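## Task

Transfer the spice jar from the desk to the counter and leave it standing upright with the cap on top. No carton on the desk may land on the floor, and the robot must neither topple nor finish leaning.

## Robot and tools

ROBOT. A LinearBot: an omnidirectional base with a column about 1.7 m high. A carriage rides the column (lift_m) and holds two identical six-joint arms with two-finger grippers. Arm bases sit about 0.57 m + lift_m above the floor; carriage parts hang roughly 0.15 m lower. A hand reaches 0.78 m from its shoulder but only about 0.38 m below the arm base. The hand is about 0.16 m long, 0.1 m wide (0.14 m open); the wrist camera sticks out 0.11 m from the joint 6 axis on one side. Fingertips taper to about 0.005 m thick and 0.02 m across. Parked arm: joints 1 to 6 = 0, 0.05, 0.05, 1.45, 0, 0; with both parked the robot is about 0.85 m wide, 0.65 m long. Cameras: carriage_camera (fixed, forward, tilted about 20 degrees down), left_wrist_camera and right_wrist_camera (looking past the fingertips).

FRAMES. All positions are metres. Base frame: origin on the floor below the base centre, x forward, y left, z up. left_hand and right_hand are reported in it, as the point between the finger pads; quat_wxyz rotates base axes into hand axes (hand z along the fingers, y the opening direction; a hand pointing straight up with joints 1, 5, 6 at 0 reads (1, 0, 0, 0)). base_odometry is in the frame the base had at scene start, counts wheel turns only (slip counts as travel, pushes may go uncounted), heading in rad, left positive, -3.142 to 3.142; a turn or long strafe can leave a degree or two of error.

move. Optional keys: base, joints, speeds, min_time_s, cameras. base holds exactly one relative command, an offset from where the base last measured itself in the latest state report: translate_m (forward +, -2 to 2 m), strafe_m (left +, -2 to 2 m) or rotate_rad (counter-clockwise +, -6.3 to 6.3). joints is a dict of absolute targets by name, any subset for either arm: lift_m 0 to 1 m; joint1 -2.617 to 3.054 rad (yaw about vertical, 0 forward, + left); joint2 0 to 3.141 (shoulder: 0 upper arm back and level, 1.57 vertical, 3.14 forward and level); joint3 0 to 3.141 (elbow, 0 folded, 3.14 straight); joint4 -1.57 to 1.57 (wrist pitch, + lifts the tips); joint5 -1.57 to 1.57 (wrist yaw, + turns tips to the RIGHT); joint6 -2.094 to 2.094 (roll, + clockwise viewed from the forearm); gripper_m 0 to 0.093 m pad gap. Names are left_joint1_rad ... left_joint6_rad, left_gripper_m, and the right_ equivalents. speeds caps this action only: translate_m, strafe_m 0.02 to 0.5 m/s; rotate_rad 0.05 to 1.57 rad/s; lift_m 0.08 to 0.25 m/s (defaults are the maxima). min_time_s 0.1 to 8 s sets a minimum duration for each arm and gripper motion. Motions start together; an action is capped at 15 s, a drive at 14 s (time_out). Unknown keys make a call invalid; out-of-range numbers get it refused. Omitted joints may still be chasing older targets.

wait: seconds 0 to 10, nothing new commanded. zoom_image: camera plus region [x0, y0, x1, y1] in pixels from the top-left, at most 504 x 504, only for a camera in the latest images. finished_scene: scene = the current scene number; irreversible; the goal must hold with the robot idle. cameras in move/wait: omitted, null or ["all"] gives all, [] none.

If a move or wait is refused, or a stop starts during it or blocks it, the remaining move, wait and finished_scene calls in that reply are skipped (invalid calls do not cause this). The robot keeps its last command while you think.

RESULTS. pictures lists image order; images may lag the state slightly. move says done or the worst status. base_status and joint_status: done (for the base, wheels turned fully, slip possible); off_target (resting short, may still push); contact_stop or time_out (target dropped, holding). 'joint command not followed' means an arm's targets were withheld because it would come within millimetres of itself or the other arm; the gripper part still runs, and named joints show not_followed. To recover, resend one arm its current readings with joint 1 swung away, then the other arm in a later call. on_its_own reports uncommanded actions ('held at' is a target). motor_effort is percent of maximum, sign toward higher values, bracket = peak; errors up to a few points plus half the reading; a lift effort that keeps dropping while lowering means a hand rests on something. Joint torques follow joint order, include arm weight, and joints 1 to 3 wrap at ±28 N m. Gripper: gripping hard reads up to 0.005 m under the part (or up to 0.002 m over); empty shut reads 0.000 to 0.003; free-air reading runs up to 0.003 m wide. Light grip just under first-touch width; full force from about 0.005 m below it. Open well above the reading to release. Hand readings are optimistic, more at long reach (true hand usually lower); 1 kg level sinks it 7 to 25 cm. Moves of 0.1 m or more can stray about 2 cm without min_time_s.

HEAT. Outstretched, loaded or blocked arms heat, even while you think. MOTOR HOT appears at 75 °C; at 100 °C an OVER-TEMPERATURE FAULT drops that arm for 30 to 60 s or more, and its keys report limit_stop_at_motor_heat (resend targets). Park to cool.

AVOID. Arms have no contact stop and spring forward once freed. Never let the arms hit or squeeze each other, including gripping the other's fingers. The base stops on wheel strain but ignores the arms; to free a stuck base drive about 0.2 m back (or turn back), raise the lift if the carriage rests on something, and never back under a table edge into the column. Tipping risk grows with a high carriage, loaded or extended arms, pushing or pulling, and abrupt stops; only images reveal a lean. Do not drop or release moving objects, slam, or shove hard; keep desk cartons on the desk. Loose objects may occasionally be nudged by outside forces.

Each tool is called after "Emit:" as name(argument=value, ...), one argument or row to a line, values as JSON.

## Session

Emit:
move(
  joints={"lift_m": 0.9},
  cameras=["carriage_camera"],
)

Emit:
move(
  base={"rotate_rad": 1.4},
  cameras=["carriage_camera"],
)

Emit:
move(
  base={"rotate_rad": 1.4},
  cameras=["carriage_camera"],
)

Scene clock: 2.93 s.
Joint torques (N m): left_arm=[0.65 4.34 5.94 -0.22 -0.14 -0.05] | right_arm=[-0.03 4.36 7.05 -0.13 -0.01 -0.13]
move: done
base_odometry: x=+0.000 y=+0.000 heading=+0.000
base_status: not commanded
joint_positions: lift_m=+0.900 left_joint1_rad=-0.017 left_joint2_rad=+0.038 left_joint3_rad=+0.047 left_joint4_rad=+1.430 left_joint5_rad=+0.018 left_joint6_rad=-0.006 left_gripper_m=+0.09396 right_joint1_rad=-0.013 right_joint2_rad=+0.048 right_joint3_rad=+0.042 right_joint4_rad=+1.441 right_joint5_rad=+0.022 right_joint6_rad=-0.023 right_gripper_m=+0.09396
joint_status: all done
motor_effort: lift_m=+31(38) drive_wheels=-1(4)
left_hand: x=+0.2657 y=+0.3054 z=+1.8838 quat_wxyz=(+0.998, +0.009, +0.066, -0.012) (m; base frame)
right_hand: x=+0.2676 y=-0.3133 z=+1.8825 quat_wxyz=(+0.997, +0.011, +0.068, -0.019) (m; base frame)
pictures: carriage_camera
Images, in order (width x height): carriage_camera 504x504.

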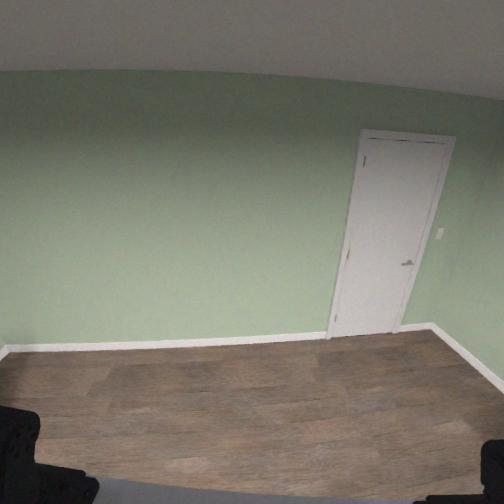

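Scene clock: 5.90 s.
Joint torques (N m): left_arm=[0.68 4.36 5.93 -0.22 -0.12 -0.06] | right_arm=[-0.03 4.36 7.04 -0.13 -0.01 -0.12]
move: done
base_odometry: x=+0.000 y=+0.000 heading=+1.399
base_status: done
joint_positions: lift_m=+0.900 left_joint1_rad=-0.017 left_joint2_rad=+0.038 left_joint3_rad=+0.047 left_joint4_rad=+1.430 left_joint5_rad=+0.017 left_joint6_rad=-0.006 left_gripper_m=+0.09397 right_joint1_rad=-0.013 right_joint2_rad=+0.048 right_joint3_rad=+0.042 right_joint4_rad=+1.441 right_joint5_rad=+0.022 right_joint6_rad=-0.023 right_gripper_m=+0.09397
joint_status: not commanded
motor_effort: lift_m=+31(31) drive_wheels=+7(19)
left_hand: x=+0.2657 y=+0.3055 z=+1.8838 quat_wxyz=(+0.998, +0.009, +0.066, -0.012) (m; base frame)
right_hand: x=+0.2677 y=-0.3133 z=+1.8825 quat_wxyz=(+0.997, +0.011, +0.068, -0.019) (m; base frame)
pictures: carriage_camera
Images, in order (width x height): carriage_camera 504x504.

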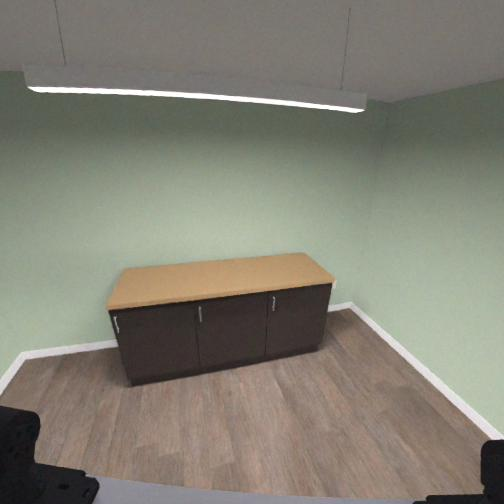

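Scene clock: 8.87 s.
Joint torques (N m): left_arm=[0.53 4.3 5.87 -0.23 -0.11 -0.05] | right_arm=[-0.01 4.33 7.06 -0.12 -0.02 -0.11]
move: done
base_odometry: x=+0.000 y=+0.000 heading=+2.799
base_status: done
joint_positions: lift_m=+0.900 left_joint1_rad=-0.017 left_joint2_rad=+0.038 left_joint3_rad=+0.047 left_joint4_rad=+1.430 left_joint5_rad=+0.017 left_joint6_rad=-0.006 left_gripper_m=+0.09397 right_joint1_rad=-0.013 right_joint2_rad=+0.048 right_joint3_rad=+0.042 right_joint4_rad=+1.440 right_joint5_rad=+0.022 right_joint6_rad=-0.023 right_gripper_m=+0.09397
joint_status: not commanded
motor_effort: lift_m=+31(31) drive_wheels=+7(15)
left_hand: x=+0.2657 y=+0.3055 z=+1.8838 quat_wxyz=(+0.998, +0.009, +0.066, -0.012) (m; base frame)
right_hand: x=+0.2678 y=-0.3133 z=+1.8825 quat_wxyz=(+0.997, +0.011, +0.068, -0.019) (m; base frame)
pictures: carriage_camera
Images, in order (width x height): carriage_camera 504x504.

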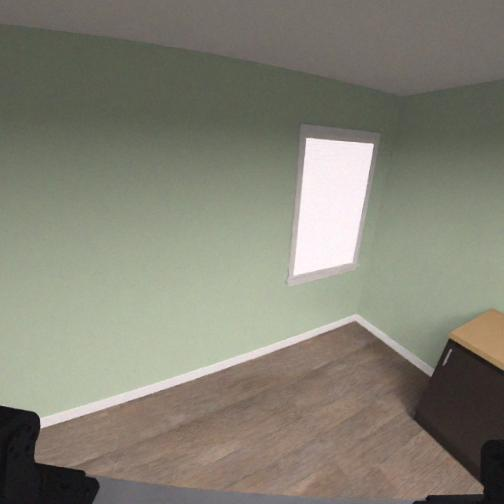

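Emit:
move(
  base={"rotate_rad": 1.948},
  joints={"lift_m": 1.0},
  cameras=["carriage_camera"],
)

Emit:
zoom_image(
  camera="carriage_camera",
  region=[100, 220, 500, 470],
)

Scene clock: 22.20 s.
Joint torques (N m): left_arm=[0.69 4.3 5.96 -0.21 -0.12 -0.04] | right_arm=[-0.05 4.38 6.99 -0.12 -0.01 -0.11]
move: done
base_odometry: x=+0.000 y=+0.000 heading=-1.537
base_status: done
joint_positions: lift_m=+0.997 left_joint1_rad=-0.017 left_joint2_rad=+0.038 left_joint3_rad=+0.047 left_joint4_rad=+1.429 left_joint5_rad=+0.017 left_joint6_rad=-0.006 left_gripper_m=+0.09398 right_joint1_rad=-0.013 right_joint2_rad=+0.048 right_joint3_rad=+0.042 right_joint4_rad=+1.440 right_joint5_rad=+0.022 right_joint6_rad=-0.023 right_gripper_m=+0.09398
joint_status: all done
joint sent to its limit — lift_m, upper limit.
motor_effort: lift_m=+31(37) drive_wheels=+6(14)
left_hand: x=+0.2658 y=+0.3055 z=+1.9809 quat_wxyz=(+0.998, +0.009, +0.066, -0.012) (m; base frame)
right_hand: x=+0.2680 y=-0.3133 z=+1.9796 quat_wxyz=(+0.997, +0.011, +0.069, -0.019) (m; base frame)
pictures: carriage_camera
Images, in order (width x height): carriage_camera 504x504.

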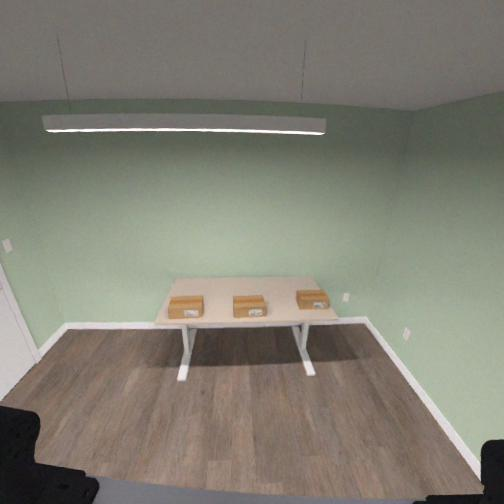

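Scaled by 1.260 from the camera's 504x504 image, which has a finer 720x720 frame.

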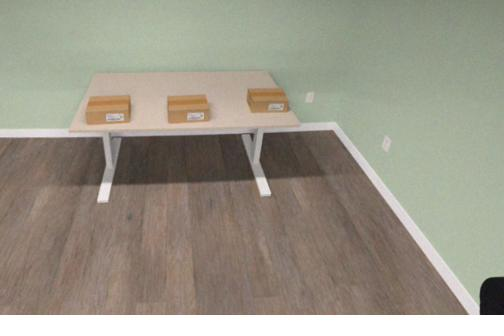

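Emit:
move(
  base={"translate_m": 0.8},
  cameras=["carriage_camera"],
)

Emit:
zoom_image(
  camera="carriage_camera",
  region=[60, 270, 440, 470],
)

Scene clock: 30.83 s.
Joint torques (N m): left_arm=[0.59 4.23 6 -0.16 -0.12 -0.06] | right_arm=[-0.08 4.31 7.02 -0.09 0 -0.12]
move: done
base_odometry: x=+0.029 y=-0.799 heading=-1.535
base_status: done
joint_positions: lift_m=+0.997 left_joint1_rad=-0.017 left_joint2_rad=+0.038 left_joint3_rad=+0.047 left_joint4_rad=+1.428 left_joint5_rad=+0.017 left_joint6_rad=-0.006 left_gripper_m=+0.09398 right_joint1_rad=-0.013 right_joint2_rad=+0.048 right_joint3_rad=+0.042 right_joint4_rad=+1.438 right_joint5_rad=+0.022 right_joint6_rad=-0.023 right_gripper_m=+0.09398
joint_status: not commanded
motor_effort: lift_m=+31(31) drive_wheels=-11(24)
left_hand: x=+0.2661 y=+0.3055 z=+1.9808 quat_wxyz=(+0.998, +0.009, +0.067, -0.012) (m; base frame)
right_hand: x=+0.2685 y=-0.3133 z=+1.9795 quat_wxyz=(+0.997, +0.011, +0.070, -0.019) (m; base frame)
pictures: carriage_camera
Images, in order (width x height): carriage_camera 504x504.

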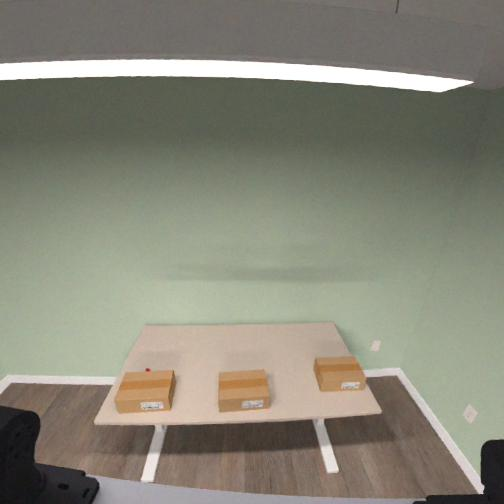

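Scaled by 1.326 from the camera's 504x504 image, which has a finer 720x720 frame.

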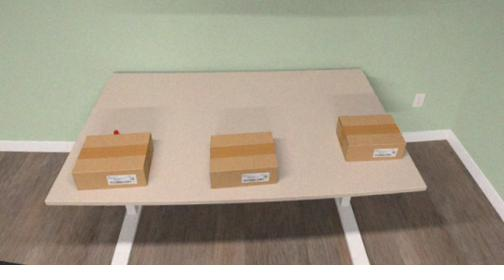

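Emit:
move(
  base={"strafe_m": 0.34},
  cameras=[],
)

Emit:
move(
  base={"translate_m": 0.43},
  speeds={"translate_m": 0.35},
  joints={"lift_m": 0.75},
  cameras=["carriage_camera"],
)

Emit:
move(
  joints={"lift_m": 0.55, "left_joint1_rad": 0, "left_joint2_rad": 2.3354, "left_joint3_rad": 1.545, "left_joint4_rad": -0.7751, "left_joint5_rad": 0, "left_joint6_rad": 0},
  min_time_s=2.2,
  cameras=["carriage_camera", "left_wrist_camera"],
)

Emit:
zoom_image(
  camera="carriage_camera",
  region=[60, 250, 300, 490],
)

Scene clock: 55.33 s.
Joint torques (N m): left_arm=[0.61 4.33 5.93 -0.21 -0.1 -0.05] | right_arm=[0.06 4.41 7.05 -0.08 -0.01 -0.12]
move: done
base_odometry: x=+0.368 y=-0.788 heading=-1.536
base_status: done
joint_positions: lift_m=+0.997 left_joint1_rad=-0.018 left_joint2_rad=+0.038 left_joint3_rad=+0.047 left_joint4_rad=+1.429 left_joint5_rad=+0.017 left_joint6_rad=-0.006 left_gripper_m=+0.09398 right_joint1_rad=-0.014 right_joint2_rad=+0.048 right_joint3_rad=+0.042 right_joint4_rad=+1.438 right_joint5_rad=+0.022 right_joint6_rad=-0.023 right_gripper_m=+0.09398
joint_status: not commanded
motor_effort: lift_m=+31(31) drive_wheels=-5(11)
left_hand: x=+0.2659 y=+0.3055 z=+1.9808 quat_wxyz=(+0.998, +0.009, +0.066, -0.012) (m; base frame)
right_hand: x=+0.2685 y=-0.3133 z=+1.9795 quat_wxyz=(+0.997, +0.011, +0.070, -0.019) (m; base frame)
pictures: none
No camera images: "cameras" was empty.

Scene clock: 58.23 s.
Joint torques (N m): left_arm=[0.66 4.3 5.97 -0.2 -0.12 -0.06] | right_arm=[-0.01 4.41 7.04 -0.08 -0.01 -0.12]
move: done
base_odometry: x=+0.384 y=-1.217 heading=-1.535
base_status: done
joint_positions: lift_m=+0.750 left_joint1_rad=-0.018 left_joint2_rad=+0.038 left_joint3_rad=+0.047 left_joint4_rad=+1.428 left_joint5_rad=+0.017 left_joint6_rad=-0.006 left_gripper_m=+0.09398 right_joint1_rad=-0.014 right_joint2_rad=+0.048 right_joint3_rad=+0.042 right_joint4_rad=+1.437 right_joint5_rad=+0.022 right_joint6_rad=-0.023 right_gripper_m=+0.09398
joint_status: all done
motor_effort: lift_m=+27(28) drive_wheels=-7(14)
left_hand: x=+0.2660 y=+0.3055 z=+1.7340 quat_wxyz=(+0.998, +0.009, +0.067, -0.012) (m; base frame)
right_hand: x=+0.2687 y=-0.3133 z=+1.7327 quat_wxyz=(+0.997, +0.011, +0.070, -0.019) (m; base frame)
pictures: carriage_camera
Images, in order (width x height): carriage_camera 504x504.

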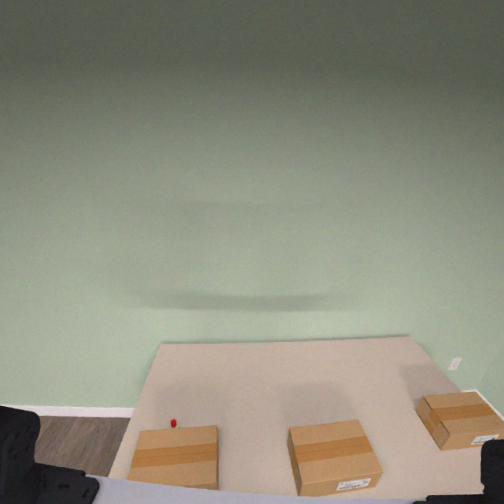

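Scene clock: 60.87 s.
Joint torques (N m): left_arm=[0.98 -12.66 8.09 0.41 -0.2 0.03] | right_arm=[0.02 4.36 7.04 -0.07 -0.02 -0.13]
move: done
base_odometry: x=+0.384 y=-1.217 heading=-1.535
base_status: not commanded
joint_positions: lift_m=+0.550 left_joint1_rad=-0.005 left_joint2_rad=+2.320 left_joint3_rad=+1.523 left_joint4_rad=-0.759 left_joint5_rad=+0.008 left_joint6_rad=-0.006 left_gripper_m=+0.09398 right_joint1_rad=-0.014 right_joint2_rad=+0.048 right_joint3_rad=+0.042 right_joint4_rad=+1.437 right_joint5_rad=+0.022 right_joint6_rad=-0.023 right_gripper_m=+0.09398
joint_status: all done
motor_effort: lift_m=+27(28) drive_wheels=-9(10)
left_hand: x=+0.6500 y=+0.3056 z=+1.0321 quat_wxyz=(+0.007, +0.000, +1.000, -0.004) (m; base frame)
right_hand: x=+0.2687 y=-0.3133 z=+1.5327 quat_wxyz=(+0.997, +0.011, +0.070, -0.019) (m; base frame)
pictures: carriage_camera, left_wrist_camera
Images, in order (width x height): carriage_camera 504x504, left_wrist_camera 504x504.

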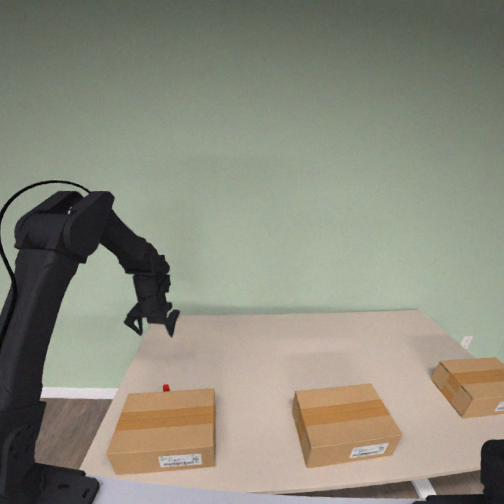

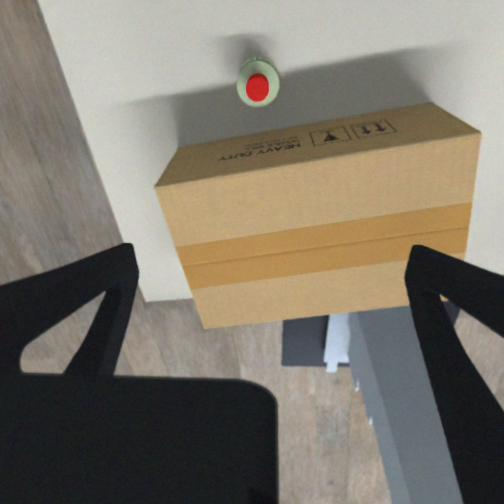

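Scaled by 2.100 from the camera's 504x504 image, which has a finer 720x720 frame.

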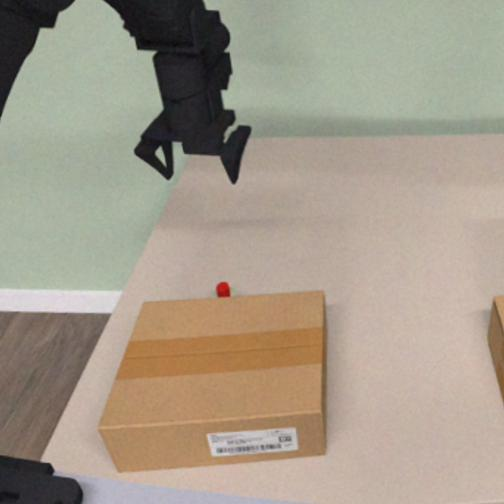

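Emit:
move(
  joints={"lift_m": 0.4, "left_joint1_rad": 0.027, "left_joint2_rad": 2.3735, "left_joint3_rad": 1.611, "left_joint4_rad": -0.805},
  min_time_s=1.0,
  speeds={"lift_m": 0.12},
  cameras=["left_wrist_camera"],
)

Emit:
zoom_image(
  camera="left_wrist_camera",
  region=[130, 40, 430, 340],
)

Scene clock: 80.87 s.
Joint torques (N m): left_arm=[0.95 -13.64 8.1 0.43 -0.19 0.01] | right_arm=[-0.01 4.37 7.02 -0.08 -0.01 -0.12]
move: done
base_odometry: x=+0.384 y=-1.217 heading=-1.535
base_status: not commanded
joint_positions: lift_m=+0.400 left_joint1_rad=+0.023 left_joint2_rad=+2.364 left_joint3_rad=+1.589 left_joint4_rad=-0.794 left_joint5_rad=+0.007 left_joint6_rad=-0.006 left_gripper_m=+0.09398 right_joint1_rad=-0.014 right_joint2_rad=+0.048 right_joint3_rad=+0.042 right_joint4_rad=+1.437 right_joint5_rad=+0.022 right_joint6_rad=-0.023 right_gripper_m=+0.09398
joint_status: all done
motor_effort: lift_m=+27(28) drive_wheels=-6(9)
left_hand: x=+0.6584 y=+0.3175 z=+0.8789 quat_wxyz=(+0.001, -0.014, +1.000, -0.003) (m; base frame)
right_hand: x=+0.2687 y=-0.3133 z=+1.3827 quat_wxyz=(+0.997, +0.011, +0.070, -0.019) (m; base frame)
pictures: left_wrist_camera
Images, in order (width x height): left_wrist_camera 504x504.

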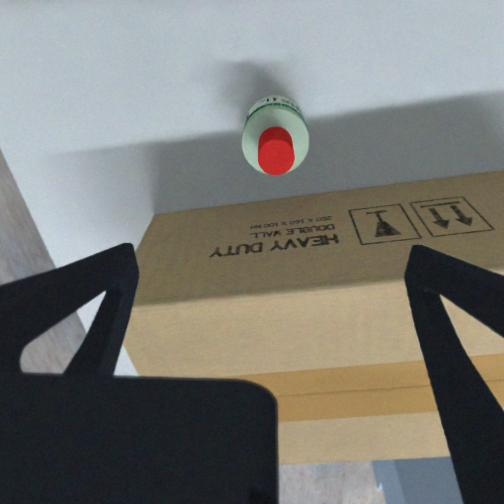

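Scaled by 1.680 from the camera's 504x504 image, which has a finer 720x720 frame.

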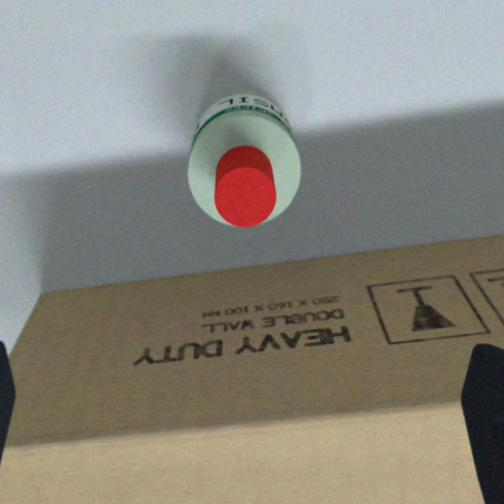

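Emit:
move(
  joints={"lift_m": 0.335, "left_joint1_rad": 0.012},
  speeds={"lift_m": 0.1},
  min_time_s=0.6,
  cameras=["left_wrist_camera"],
)

Scene clock: 107.37 s.
Joint torques (N m): left_arm=[0.34 -14.02 7.46 0.44 -0.19 0.03] | right_arm=[0.02 4.38 6.99 -0.08 -0.01 -0.12]
move: done
base_odometry: x=+0.384 y=-1.217 heading=-1.535
base_status: not commanded
joint_positions: lift_m=+0.335 left_joint1_rad=+0.016 left_joint2_rad=+2.367 left_joint3_rad=+1.596 left_joint4_rad=-0.796 left_joint5_rad=+0.007 left_joint6_rad=-0.006 left_gripper_m=+0.09398 right_joint1_rad=-0.014 right_joint2_rad=+0.048 right_joint3_rad=+0.042 right_joint4_rad=+1.437 right_joint5_rad=+0.022 right_joint6_rad=-0.023 right_gripper_m=+0.09398
joint_status: all done
motor_effort: lift_m=+28(29) drive_wheels=+4(11)
left_hand: x=+0.6596 y=+0.3148 z=+0.8141 quat_wxyz=(+0.002, -0.011, +1.000, -0.003) (m; base frame)
right_hand: x=+0.2687 y=-0.3133 z=+1.3177 quat_wxyz=(+0.997, +0.011, +0.070, -0.019) (m; base frame)
pictures: left_wrist_camera
Images, in order (width x height): left_wrist_camera 504x504.

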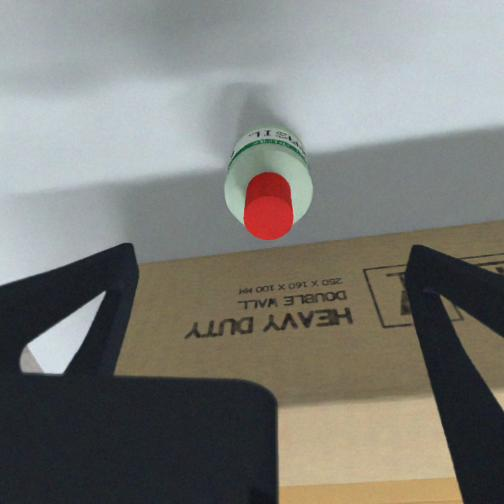

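Emit:
move(
  joints={"lift_m": 0.274},
  speeds={"lift_m": 0.08},
  cameras=["left_wrist_camera"],
)

Emit:
move(
  joints={"left_gripper_m": 0.032},
  min_time_s=1.5,
  cameras=["left_wrist_camera"],
)

Scene clock: 120.07 s.
Joint torques (N m): left_arm=[0.31 -14.01 7.36 0.51 -0.2 0.01] | right_arm=[0.02 4.33 7.08 -0.08 -0.01 -0.12]
move: done
base_odometry: x=+0.384 y=-1.217 heading=-1.535
base_status: not commanded
joint_positions: lift_m=+0.274 left_joint1_rad=+0.016 left_joint2_rad=+2.368 left_joint3_rad=+1.597 left_joint4_rad=-0.798 left_joint5_rad=+0.007 left_joint6_rad=-0.006 left_gripper_m=+0.09398 right_joint1_rad=-0.014 right_joint2_rad=+0.048 right_joint3_rad=+0.042 right_joint4_rad=+1.437 right_joint5_rad=+0.022 right_joint6_rad=-0.023 right_gripper_m=+0.09398
joint_status: all done
motor_effort: lift_m=+27(28) drive_wheels=+4(9)
left_hand: x=+0.6596 y=+0.3148 z=+0.7530 quat_wxyz=(+0.001, -0.011, +1.000, -0.003) (m; base frame)
right_hand: x=+0.2687 y=-0.3133 z=+1.2567 quat_wxyz=(+0.997, +0.011, +0.070, -0.019) (m; base frame)
pictures: left_wrist_camera
Images, in order (width x height): left_wrist_camera 504x504.

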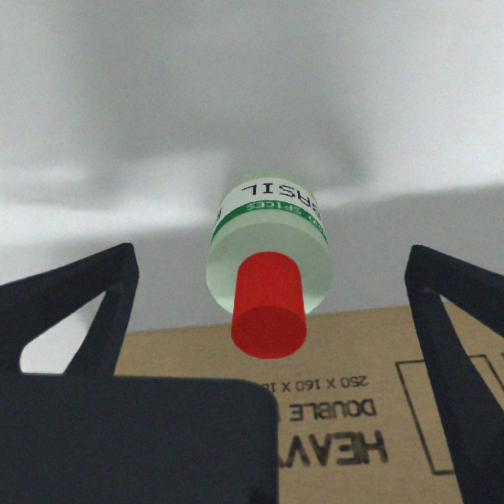

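Scene clock: 121.87 s.
Joint torques (N m): left_arm=[0.34 -14.08 7.32 0.5 -0.19 0.02] | right_arm=[0.03 4.44 7.06 -0.08 -0.02 -0.12]
move: off_target
base_odometry: x=+0.384 y=-1.217 heading=-1.535
base_status: not commanded
joint_positions: lift_m=+0.274 left_joint1_rad=+0.016 left_joint2_rad=+2.368 left_joint3_rad=+1.597 left_joint4_rad=-0.798 left_joint5_rad=+0.006 left_joint6_rad=-0.006 left_gripper_m=+0.03731 right_joint1_rad=-0.014 right_joint2_rad=+0.048 right_joint3_rad=+0.042 right_joint4_rad=+1.437 right_joint5_rad=+0.022 right_joint6_rad=-0.023 right_gripper_m=+0.09398
joint_status: left_gripper_m off_target (ended at +0.03734, target +0.03200)
motor_effort: lift_m=+27(28) drive_wheels=+4(9)
left_hand: x=+0.6596 y=+0.3148 z=+0.7530 quat_wxyz=(+0.001, -0.011, +1.000, -0.003) (m; base frame)
right_hand: x=+0.2687 y=-0.3133 z=+1.2567 quat_wxyz=(+0.997, +0.011, +0.070, -0.019) (m; base frame)
pictures: left_wrist_camera
Images, in order (width x height): left_wrist_camera 504x504.

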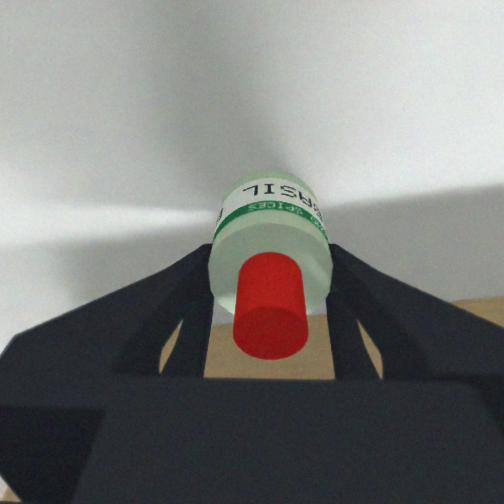

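Emit:
move(
  joints={"lift_m": 0.55},
  speeds={"lift_m": 0.15},
  cameras=["left_wrist_camera"],
)

Emit:
move(
  base={"translate_m": -0.5},
  speeds={"translate_m": 0.3},
  cameras=["carriage_camera"],
)

Emit:
move(
  base={"rotate_rad": 3.141},
  speeds={"rotate_rad": 1.0},
  cameras=["carriage_camera"],
)

Emit:
move(
  base={"translate_m": 1.6},
  speeds={"translate_m": 0.4},
  cameras=["carriage_camera", "left_wrist_camera"],
)

Scene clock: 145.93 s.
Joint torques (N m): left_arm=[0.29 -14.41 7.34 0.51 -0.19 0.02] | right_arm=[0.02 4.4 7.01 -0.09 -0.01 -0.11]
move: done
base_odometry: x=+0.384 y=-1.217 heading=-1.535
base_status: not commanded
joint_positions: lift_m=+0.550 left_joint1_rad=+0.016 left_joint2_rad=+2.371 left_joint3_rad=+1.598 left_joint4_rad=-0.799 left_joint5_rad=+0.006 left_joint6_rad=-0.006 left_gripper_m=+0.03731 right_joint1_rad=-0.014 right_joint2_rad=+0.048 right_joint3_rad=+0.042 right_joint4_rad=+1.437 right_joint5_rad=+0.022 right_joint6_rad=-0.023 right_gripper_m=+0.09398
joint_status: all done
motor_effort: lift_m=+31(38) drive_wheels=+5(9)
left_hand: x=+0.6590 y=+0.3148 z=+1.0277 quat_wxyz=(-0.001, -0.011, +1.000, -0.003) (m; base frame)
right_hand: x=+0.2687 y=-0.3133 z=+1.5324 quat_wxyz=(+0.997, +0.011, +0.070, -0.019) (m; base frame)
pictures: left_wrist_camera
Images, in order (width x height): left_wrist_camera 504x504.

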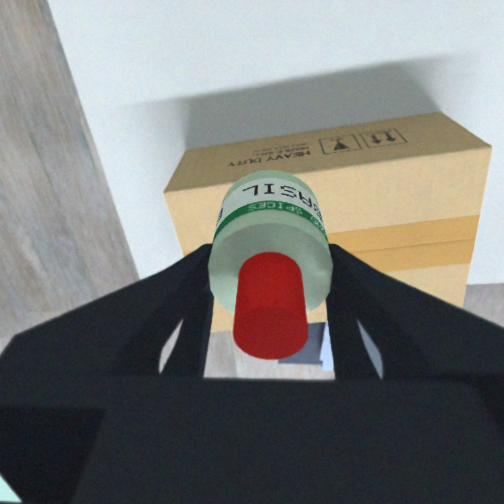

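Scene clock: 149.10 s.
Joint torques (N m): left_arm=[0.51 -14.41 7.27 0.5 -0.17 0.02] | right_arm=[0.06 4.42 7.05 -0.08 -0.02 -0.12]
move: done
base_odometry: x=+0.366 y=-0.718 heading=-1.535
base_status: done
joint_positions: lift_m=+0.550 left_joint1_rad=+0.014 left_joint2_rad=+2.371 left_joint3_rad=+1.598 left_joint4_rad=-0.799 left_joint5_rad=+0.005 left_joint6_rad=-0.006 left_gripper_m=+0.03731 right_joint1_rad=-0.014 right_joint2_rad=+0.048 right_joint3_rad=+0.042 right_joint4_rad=+1.437 right_joint5_rad=+0.022 right_joint6_rad=-0.023 right_gripper_m=+0.09398
joint_status: not commanded
motor_effort: lift_m=+31(31) drive_wheels=-1(15)
left_hand: x=+0.6589 y=+0.3141 z=+1.0277 quat_wxyz=(-0.001, -0.010, +1.000, -0.002) (m; base frame)
right_hand: x=+0.2687 y=-0.3133 z=+1.5324 quat_wxyz=(+0.997, +0.011, +0.070, -0.019) (m; base frame)
pictures: carriage_camera
Images, in order (width x height): carriage_camera 504x504.

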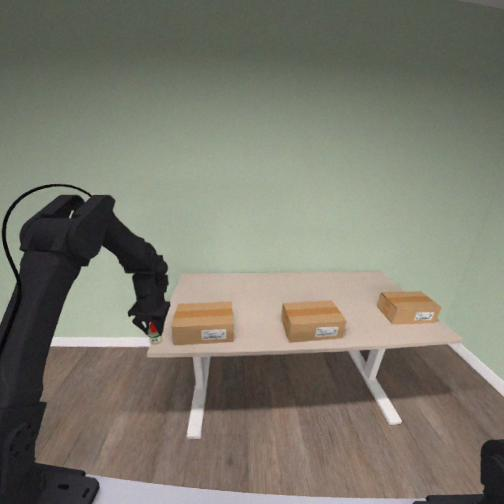

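Scene clock: 153.80 s.
Joint torques (N m): left_arm=[0.46 -14.38 7.25 0.5 -0.14 0.01] | right_arm=[0.08 4.37 7.04 -0.08 -0.01 -0.12]
move: done
base_odometry: x=+0.366 y=-0.718 heading=+1.605
base_status: done
joint_positions: lift_m=+0.550 left_joint1_rad=+0.017 left_joint2_rad=+2.371 left_joint3_rad=+1.598 left_joint4_rad=-0.799 left_joint5_rad=+0.003 left_joint6_rad=-0.006 left_gripper_m=+0.03730 right_joint1_rad=-0.014 right_joint2_rad=+0.048 right_joint3_rad=+0.042 right_joint4_rad=+1.437 right_joint5_rad=+0.022 right_joint6_rad=-0.023 right_gripper_m=+0.09400
joint_status: not commanded
motor_effort: lift_m=+31(31) drive_wheels=+7(16)
left_hand: x=+0.6589 y=+0.3156 z=+1.0277 quat_wxyz=(-0.001, -0.011, +1.000, -0.001) (m; base frame)
right_hand: x=+0.2687 y=-0.3133 z=+1.5324 quat_wxyz=(+0.997, +0.011, +0.070, -0.019) (m; base frame)
pictures: carriage_camera
Images, in order (width x height): carriage_camera 504x504.

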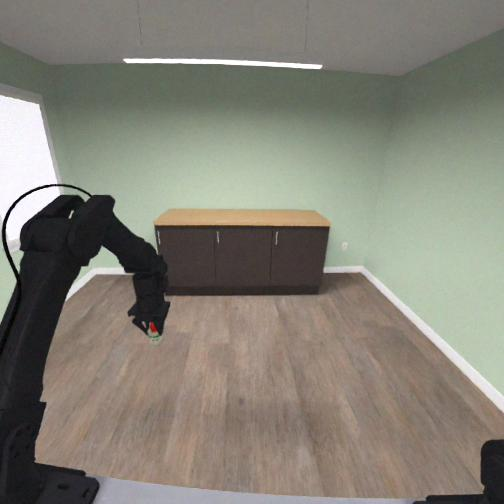

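Scene clock: 159.70 s.
Joint torques (N m): left_arm=[0.32 -14.28 7.2 0.52 -0.15 0.02] | right_arm=[0.06 4.37 7.05 -0.09 -0.01 -0.12]
move: done
base_odometry: x=+0.308 y=+0.881 heading=+1.607
base_status: done
joint_positions: lift_m=+0.550 left_joint1_rad=+0.016 left_joint2_rad=+2.371 left_joint3_rad=+1.598 left_joint4_rad=-0.802 left_joint5_rad=+0.003 left_joint6_rad=-0.006 left_gripper_m=+0.03730 right_joint1_rad=-0.014 right_joint2_rad=+0.048 right_joint3_rad=+0.042 right_joint4_rad=+1.438 right_joint5_rad=+0.022 right_joint6_rad=-0.023 right_gripper_m=+0.09400
joint_status: not commanded
motor_effort: lift_m=+30(31) drive_wheels=-10(23)
left_hand: x=+0.6584 y=+0.3155 z=+1.0277 quat_wxyz=(-0.002, -0.011, +1.000, -0.001) (m; base frame)
right_hand: x=+0.2685 y=-0.3133 z=+1.5324 quat_wxyz=(+0.997, +0.011, +0.070, -0.019) (m; base frame)
pictures: carriage_camera, left_wrist_camera
Images, in order (width x height): carriage_camera 504x504, left_wrist_camera 504x504.

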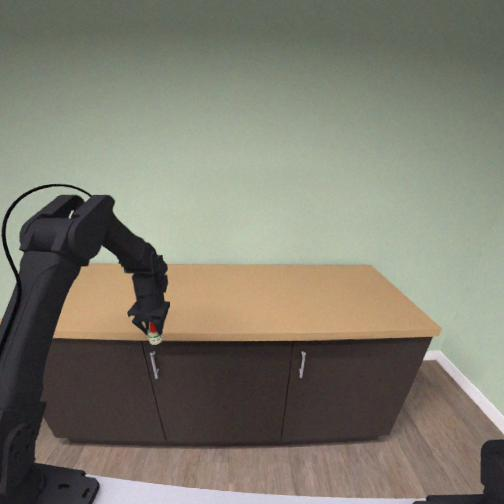

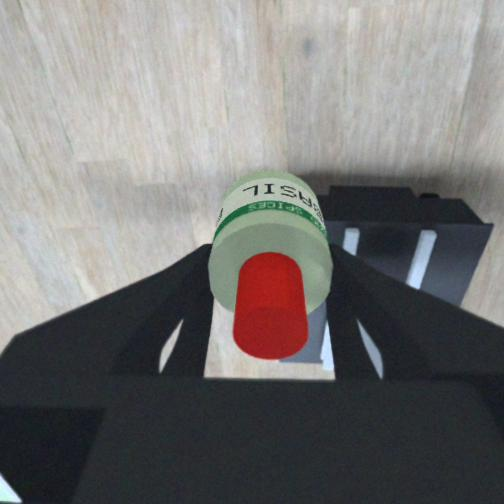

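Emit:
move(
  base={"translate_m": 0.27},
  speeds={"translate_m": 0.2},
  cameras=["carriage_camera", "left_wrist_camera"],
)

Emit:
move(
  joints={"lift_m": 0.476},
  speeds={"lift_m": 0.1},
  cameras=["carriage_camera", "left_wrist_camera"],
)

Emit:
zoom_image(
  camera="carriage_camera",
  region=[100, 280, 220, 400],
)

Scene clock: 169.80 s.
Joint torques (N m): left_arm=[0.34 -14.3 7.25 0.53 -0.14 0.01] | right_arm=[0.02 4.38 7.06 -0.1 -0.02 -0.11]
move: done
base_odometry: x=+0.298 y=+1.151 heading=+1.608
base_status: done
joint_positions: lift_m=+0.550 left_joint1_rad=+0.016 left_joint2_rad=+2.371 left_joint3_rad=+1.598 left_joint4_rad=-0.804 left_joint5_rad=+0.003 left_joint6_rad=-0.006 left_gripper_m=+0.03730 right_joint1_rad=-0.014 right_joint2_rad=+0.048 right_joint3_rad=+0.042 right_joint4_rad=+1.438 right_joint5_rad=+0.022 right_joint6_rad=-0.023 right_gripper_m=+0.09400
joint_status: not commanded
motor_effort: lift_m=+30(31) drive_wheels=-9(17)
left_hand: x=+0.6578 y=+0.3153 z=+1.0277 quat_wxyz=(-0.003, -0.011, +1.000, -0.001) (m; base frame)
right_hand: x=+0.2683 y=-0.3133 z=+1.5325 quat_wxyz=(+0.997, +0.011, +0.069, -0.019) (m; base frame)
pictures: carriage_camera, left_wrist_camera
Images, in order (width x height): carriage_camera 504x504, left_wrist_camera 504x504.

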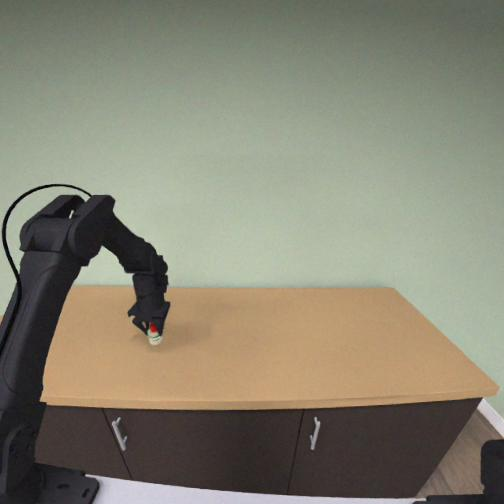

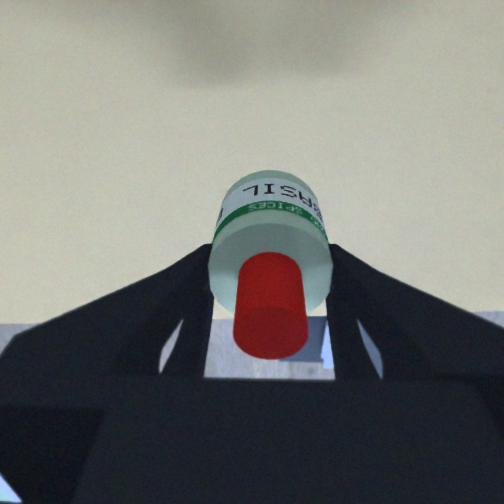

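Scene clock: 170.93 s.
Joint torques (N m): left_arm=[0.29 -14.54 7.16 0.56 -0.12 0.02] | right_arm=[0.06 4.36 7.08 -0.1 -0.02 -0.12]
move: done
base_odometry: x=+0.298 y=+1.151 heading=+1.608
base_status: not commanded
joint_positions: lift_m=+0.476 left_joint1_rad=+0.016 left_joint2_rad=+2.372 left_joint3_rad=+1.599 left_joint4_rad=-0.804 left_joint5_rad=+0.003 left_joint6_rad=-0.006 left_gripper_m=+0.03730 right_joint1_rad=-0.014 right_joint2_rad=+0.048 right_joint3_rad=+0.042 right_joint4_rad=+1.438 right_joint5_rad=+0.022 right_joint6_rad=-0.023 right_gripper_m=+0.09400
joint_status: all done
motor_effort: lift_m=+28(28) drive_wheels=+9(12)
left_hand: x=+0.6582 y=+0.3153 z=+0.9540 quat_wxyz=(-0.003, -0.011, +1.000, -0.001) (m; base frame)
right_hand: x=+0.2683 y=-0.3133 z=+1.4587 quat_wxyz=(+0.997, +0.011, +0.069, -0.019) (m; base frame)
pictures: carriage_camera, left_wrist_camera
Images, in order (width x height): carriage_camera 504x504, left_wrist_camera 504x504.

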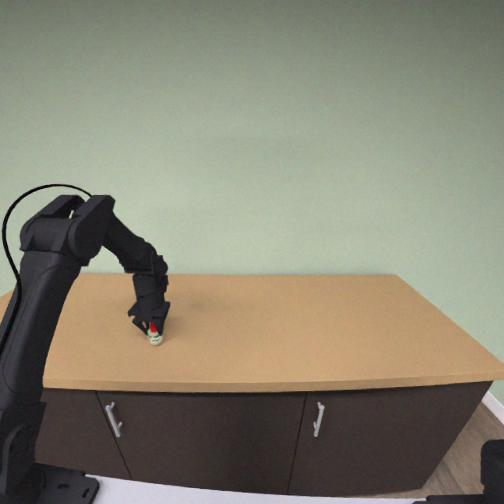

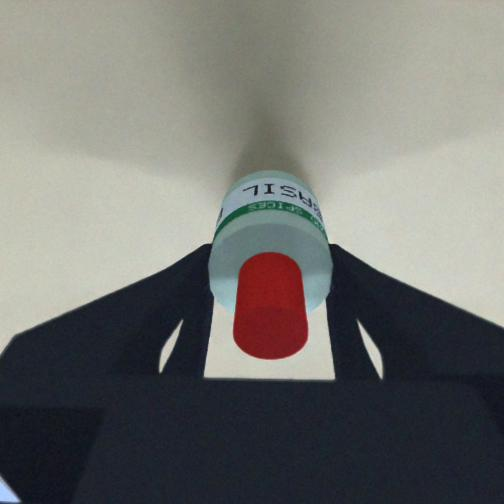

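Scaled by 4.200 from the camera's 504x504 image, which has a finer 720x720 frame.

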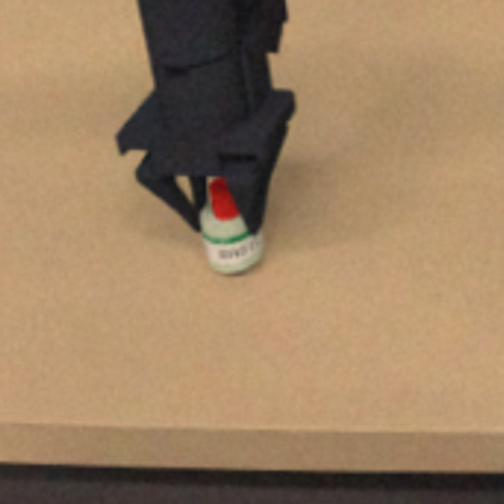

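Emit:
move(
  joints={"lift_m": 0.467},
  speeds={"lift_m": 0.08},
  cameras=[],
)

Emit:
move(
  joints={"lift_m": 0.461},
  speeds={"lift_m": 0.08},
  cameras=["carriage_camera"],
)

Emit:
zoom_image(
  camera="carriage_camera",
  region=[100, 280, 220, 400],
)

Scene clock: 176.17 s.
Joint torques (N m): left_arm=[0.27 -14.5 7.13 0.54 -0.15 0.03] | right_arm=[0.01 4.4 7.05 -0.11 -0.01 -0.13]
move: done
base_odometry: x=+0.298 y=+1.151 heading=+1.608
base_status: not commanded
joint_positions: lift_m=+0.467 left_joint1_rad=+0.016 left_joint2_rad=+2.373 left_joint3_rad=+1.599 left_joint4_rad=-0.804 left_joint5_rad=+0.003 left_joint6_rad=-0.006 left_gripper_m=+0.03730 right_joint1_rad=-0.014 right_joint2_rad=+0.048 right_joint3_rad=+0.042 right_joint4_rad=+1.438 right_joint5_rad=+0.022 right_joint6_rad=-0.023 right_gripper_m=+0.09400
joint_status: all done
motor_effort: lift_m=+28(28) drive_wheels=-10(12)
left_hand: x=+0.6580 y=+0.3153 z=+0.9446 quat_wxyz=(-0.003, -0.011, +1.000, -0.001) (m; base frame)
right_hand: x=+0.2683 y=-0.3133 z=+1.4497 quat_wxyz=(+0.997, +0.011, +0.069, -0.019) (m; base frame)
pictures: none
No camera images: "cameras" was empty.

Scene clock: 176.60 s.
Joint torques (N m): left_arm=[0.28 -14.16 6.31 0.61 -0.15 0.02] | right_arm=[-0.03 4.34 7.05 -0.1 -0.01 -0.12]
move: done
base_odometry: x=+0.298 y=+1.151 heading=+1.608
base_status: not commanded
joint_positions: lift_m=+0.461 left_joint1_rad=+0.016 left_joint2_rad=+2.369 left_joint3_rad=+1.607 left_joint4_rad=-0.809 left_joint5_rad=+0.003 left_joint6_rad=-0.005 left_gripper_m=+0.03730 right_joint1_rad=-0.014 right_joint2_rad=+0.048 right_joint3_rad=+0.042 right_joint4_rad=+1.438 right_joint5_rad=+0.022 right_joint6_rad=-0.023 right_gripper_m=+0.09400
joint_status: all done
motor_effort: lift_m=+26(27) drive_wheels=-10(11)
left_hand: x=+0.6607 y=+0.3153 z=+0.9423 quat_wxyz=(+0.001, -0.011, +1.000, -0.001) (m; base frame)
right_hand: x=+0.2683 y=-0.3133 z=+1.4439 quat_wxyz=(+0.997, +0.011, +0.069, -0.019) (m; base frame)
pictures: carriage_camera
Images, in order (width x height): carriage_camera 504x504.

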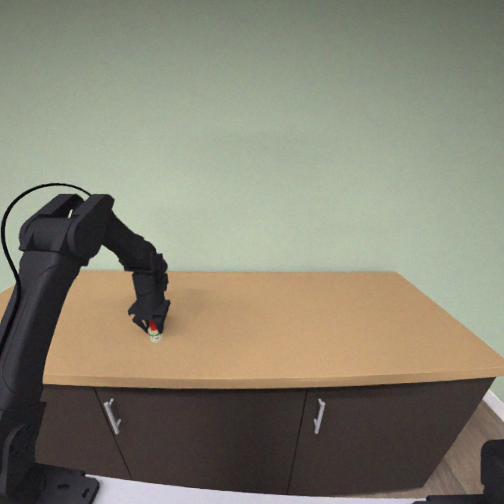

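Scaled by 4.200 from the camera's 504x504 image, which has a finer 720x720 frame.

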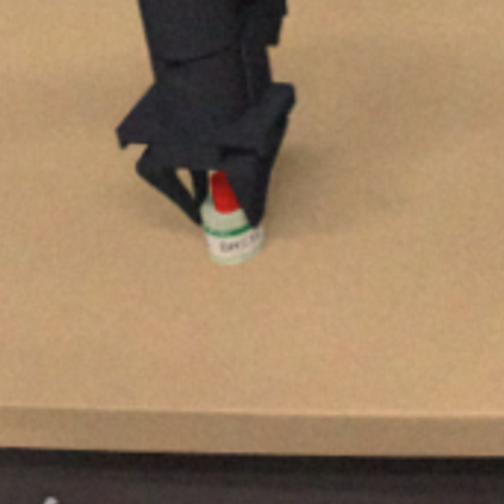

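Emit:
move(
  joints={"left_gripper_m": 0.08},
  min_time_s=1.5,
  cameras=["left_wrist_camera"],
)

Emit:
move(
  joints={"lift_m": 0.6},
  speeds={"lift_m": 0.12},
  cameras=["carriage_camera", "left_wrist_camera"],
)

Scene clock: 183.90 s.
Joint torques (N m): left_arm=[0.38 -14.13 6.35 0.61 -0.14 0.02] | right_arm=[0.03 4.37 7.04 -0.1 -0.01 -0.11]
move: done
base_odometry: x=+0.298 y=+1.151 heading=+1.608
base_status: not commanded
joint_positions: lift_m=+0.461 left_joint1_rad=+0.016 left_joint2_rad=+2.369 left_joint3_rad=+1.607 left_joint4_rad=-0.808 left_joint5_rad=+0.003 left_joint6_rad=-0.005 left_gripper_m=+0.07992 right_joint1_rad=-0.014 right_joint2_rad=+0.048 right_joint3_rad=+0.042 right_joint4_rad=+1.438 right_joint5_rad=+0.022 right_joint6_rad=-0.023 right_gripper_m=+0.09400
joint_status: all done
motor_effort: lift_m=+26(26) drive_wheels=+6(12)
left_hand: x=+0.6609 y=+0.3153 z=+0.9423 quat_wxyz=(+0.001, -0.011, +1.000, -0.001) (m; base frame)
right_hand: x=+0.2683 y=-0.3133 z=+1.4439 quat_wxyz=(+0.997, +0.011, +0.069, -0.019) (m; base frame)
pictures: left_wrist_camera
Images, in order (width x height): left_wrist_camera 504x504.

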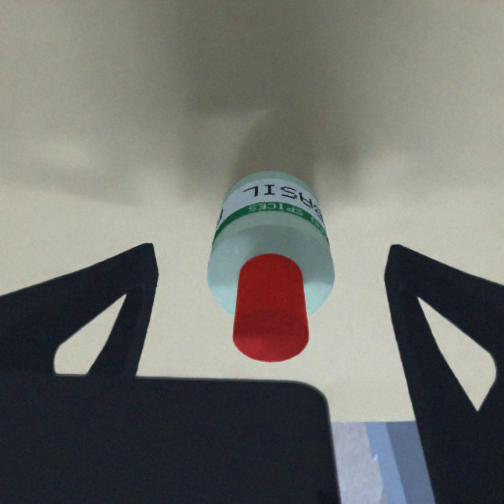

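Scene clock: 185.47 s.
Joint torques (N m): left_arm=[0.25 -14.38 6.43 0.6 -0.15 0.02] | right_arm=[0.03 4.34 7.02 -0.1 -0.01 -0.12]
move: done
base_odometry: x=+0.298 y=+1.151 heading=+1.608
base_status: not commanded
joint_positions: lift_m=+0.600 left_joint1_rad=+0.016 left_joint2_rad=+2.370 left_joint3_rad=+1.607 left_joint4_rad=-0.807 left_joint5_rad=+0.003 left_joint6_rad=-0.005 left_gripper_m=+0.07992 right_joint1_rad=-0.014 right_joint2_rad=+0.048 right_joint3_rad=+0.042 right_joint4_rad=+1.438 right_joint5_rad=+0.022 right_joint6_rad=-0.023 right_gripper_m=+0.09400
joint_status: all done
motor_effort: lift_m=+31(37) drive_wheels=+6(12)
left_hand: x=+0.6608 y=+0.3153 z=+1.0800 quat_wxyz=(+0.001, -0.011, +1.000, -0.001) (m; base frame)
right_hand: x=+0.2683 y=-0.3133 z=+1.5824 quat_wxyz=(+0.997, +0.011, +0.069, -0.019) (m; base frame)
pictures: carriage_camera, left_wrist_camera
Images, in order (width x height): carriage_camera 504x504, left_wrist_camera 504x504.

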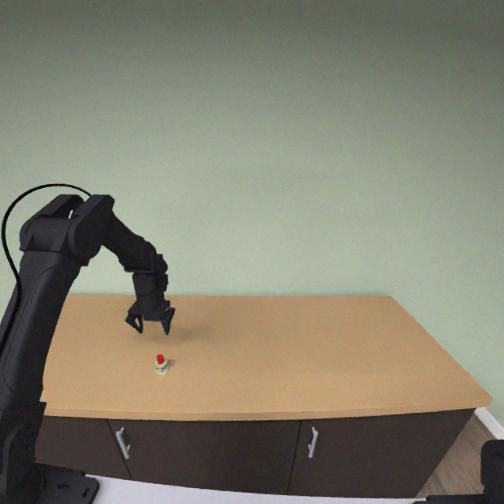

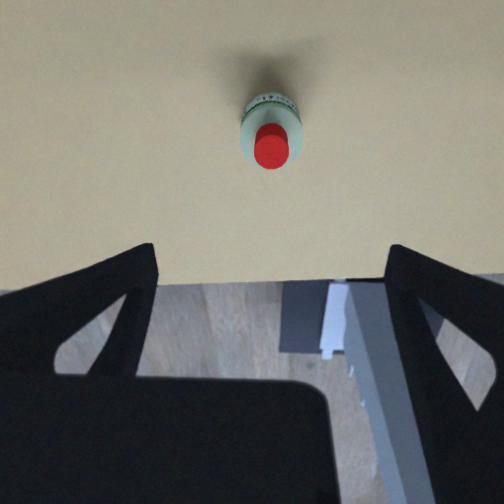

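The jar stands upright on the counter.

Emit:
finished_scene(
  scene=3,
)

The scene is finished: the task was done.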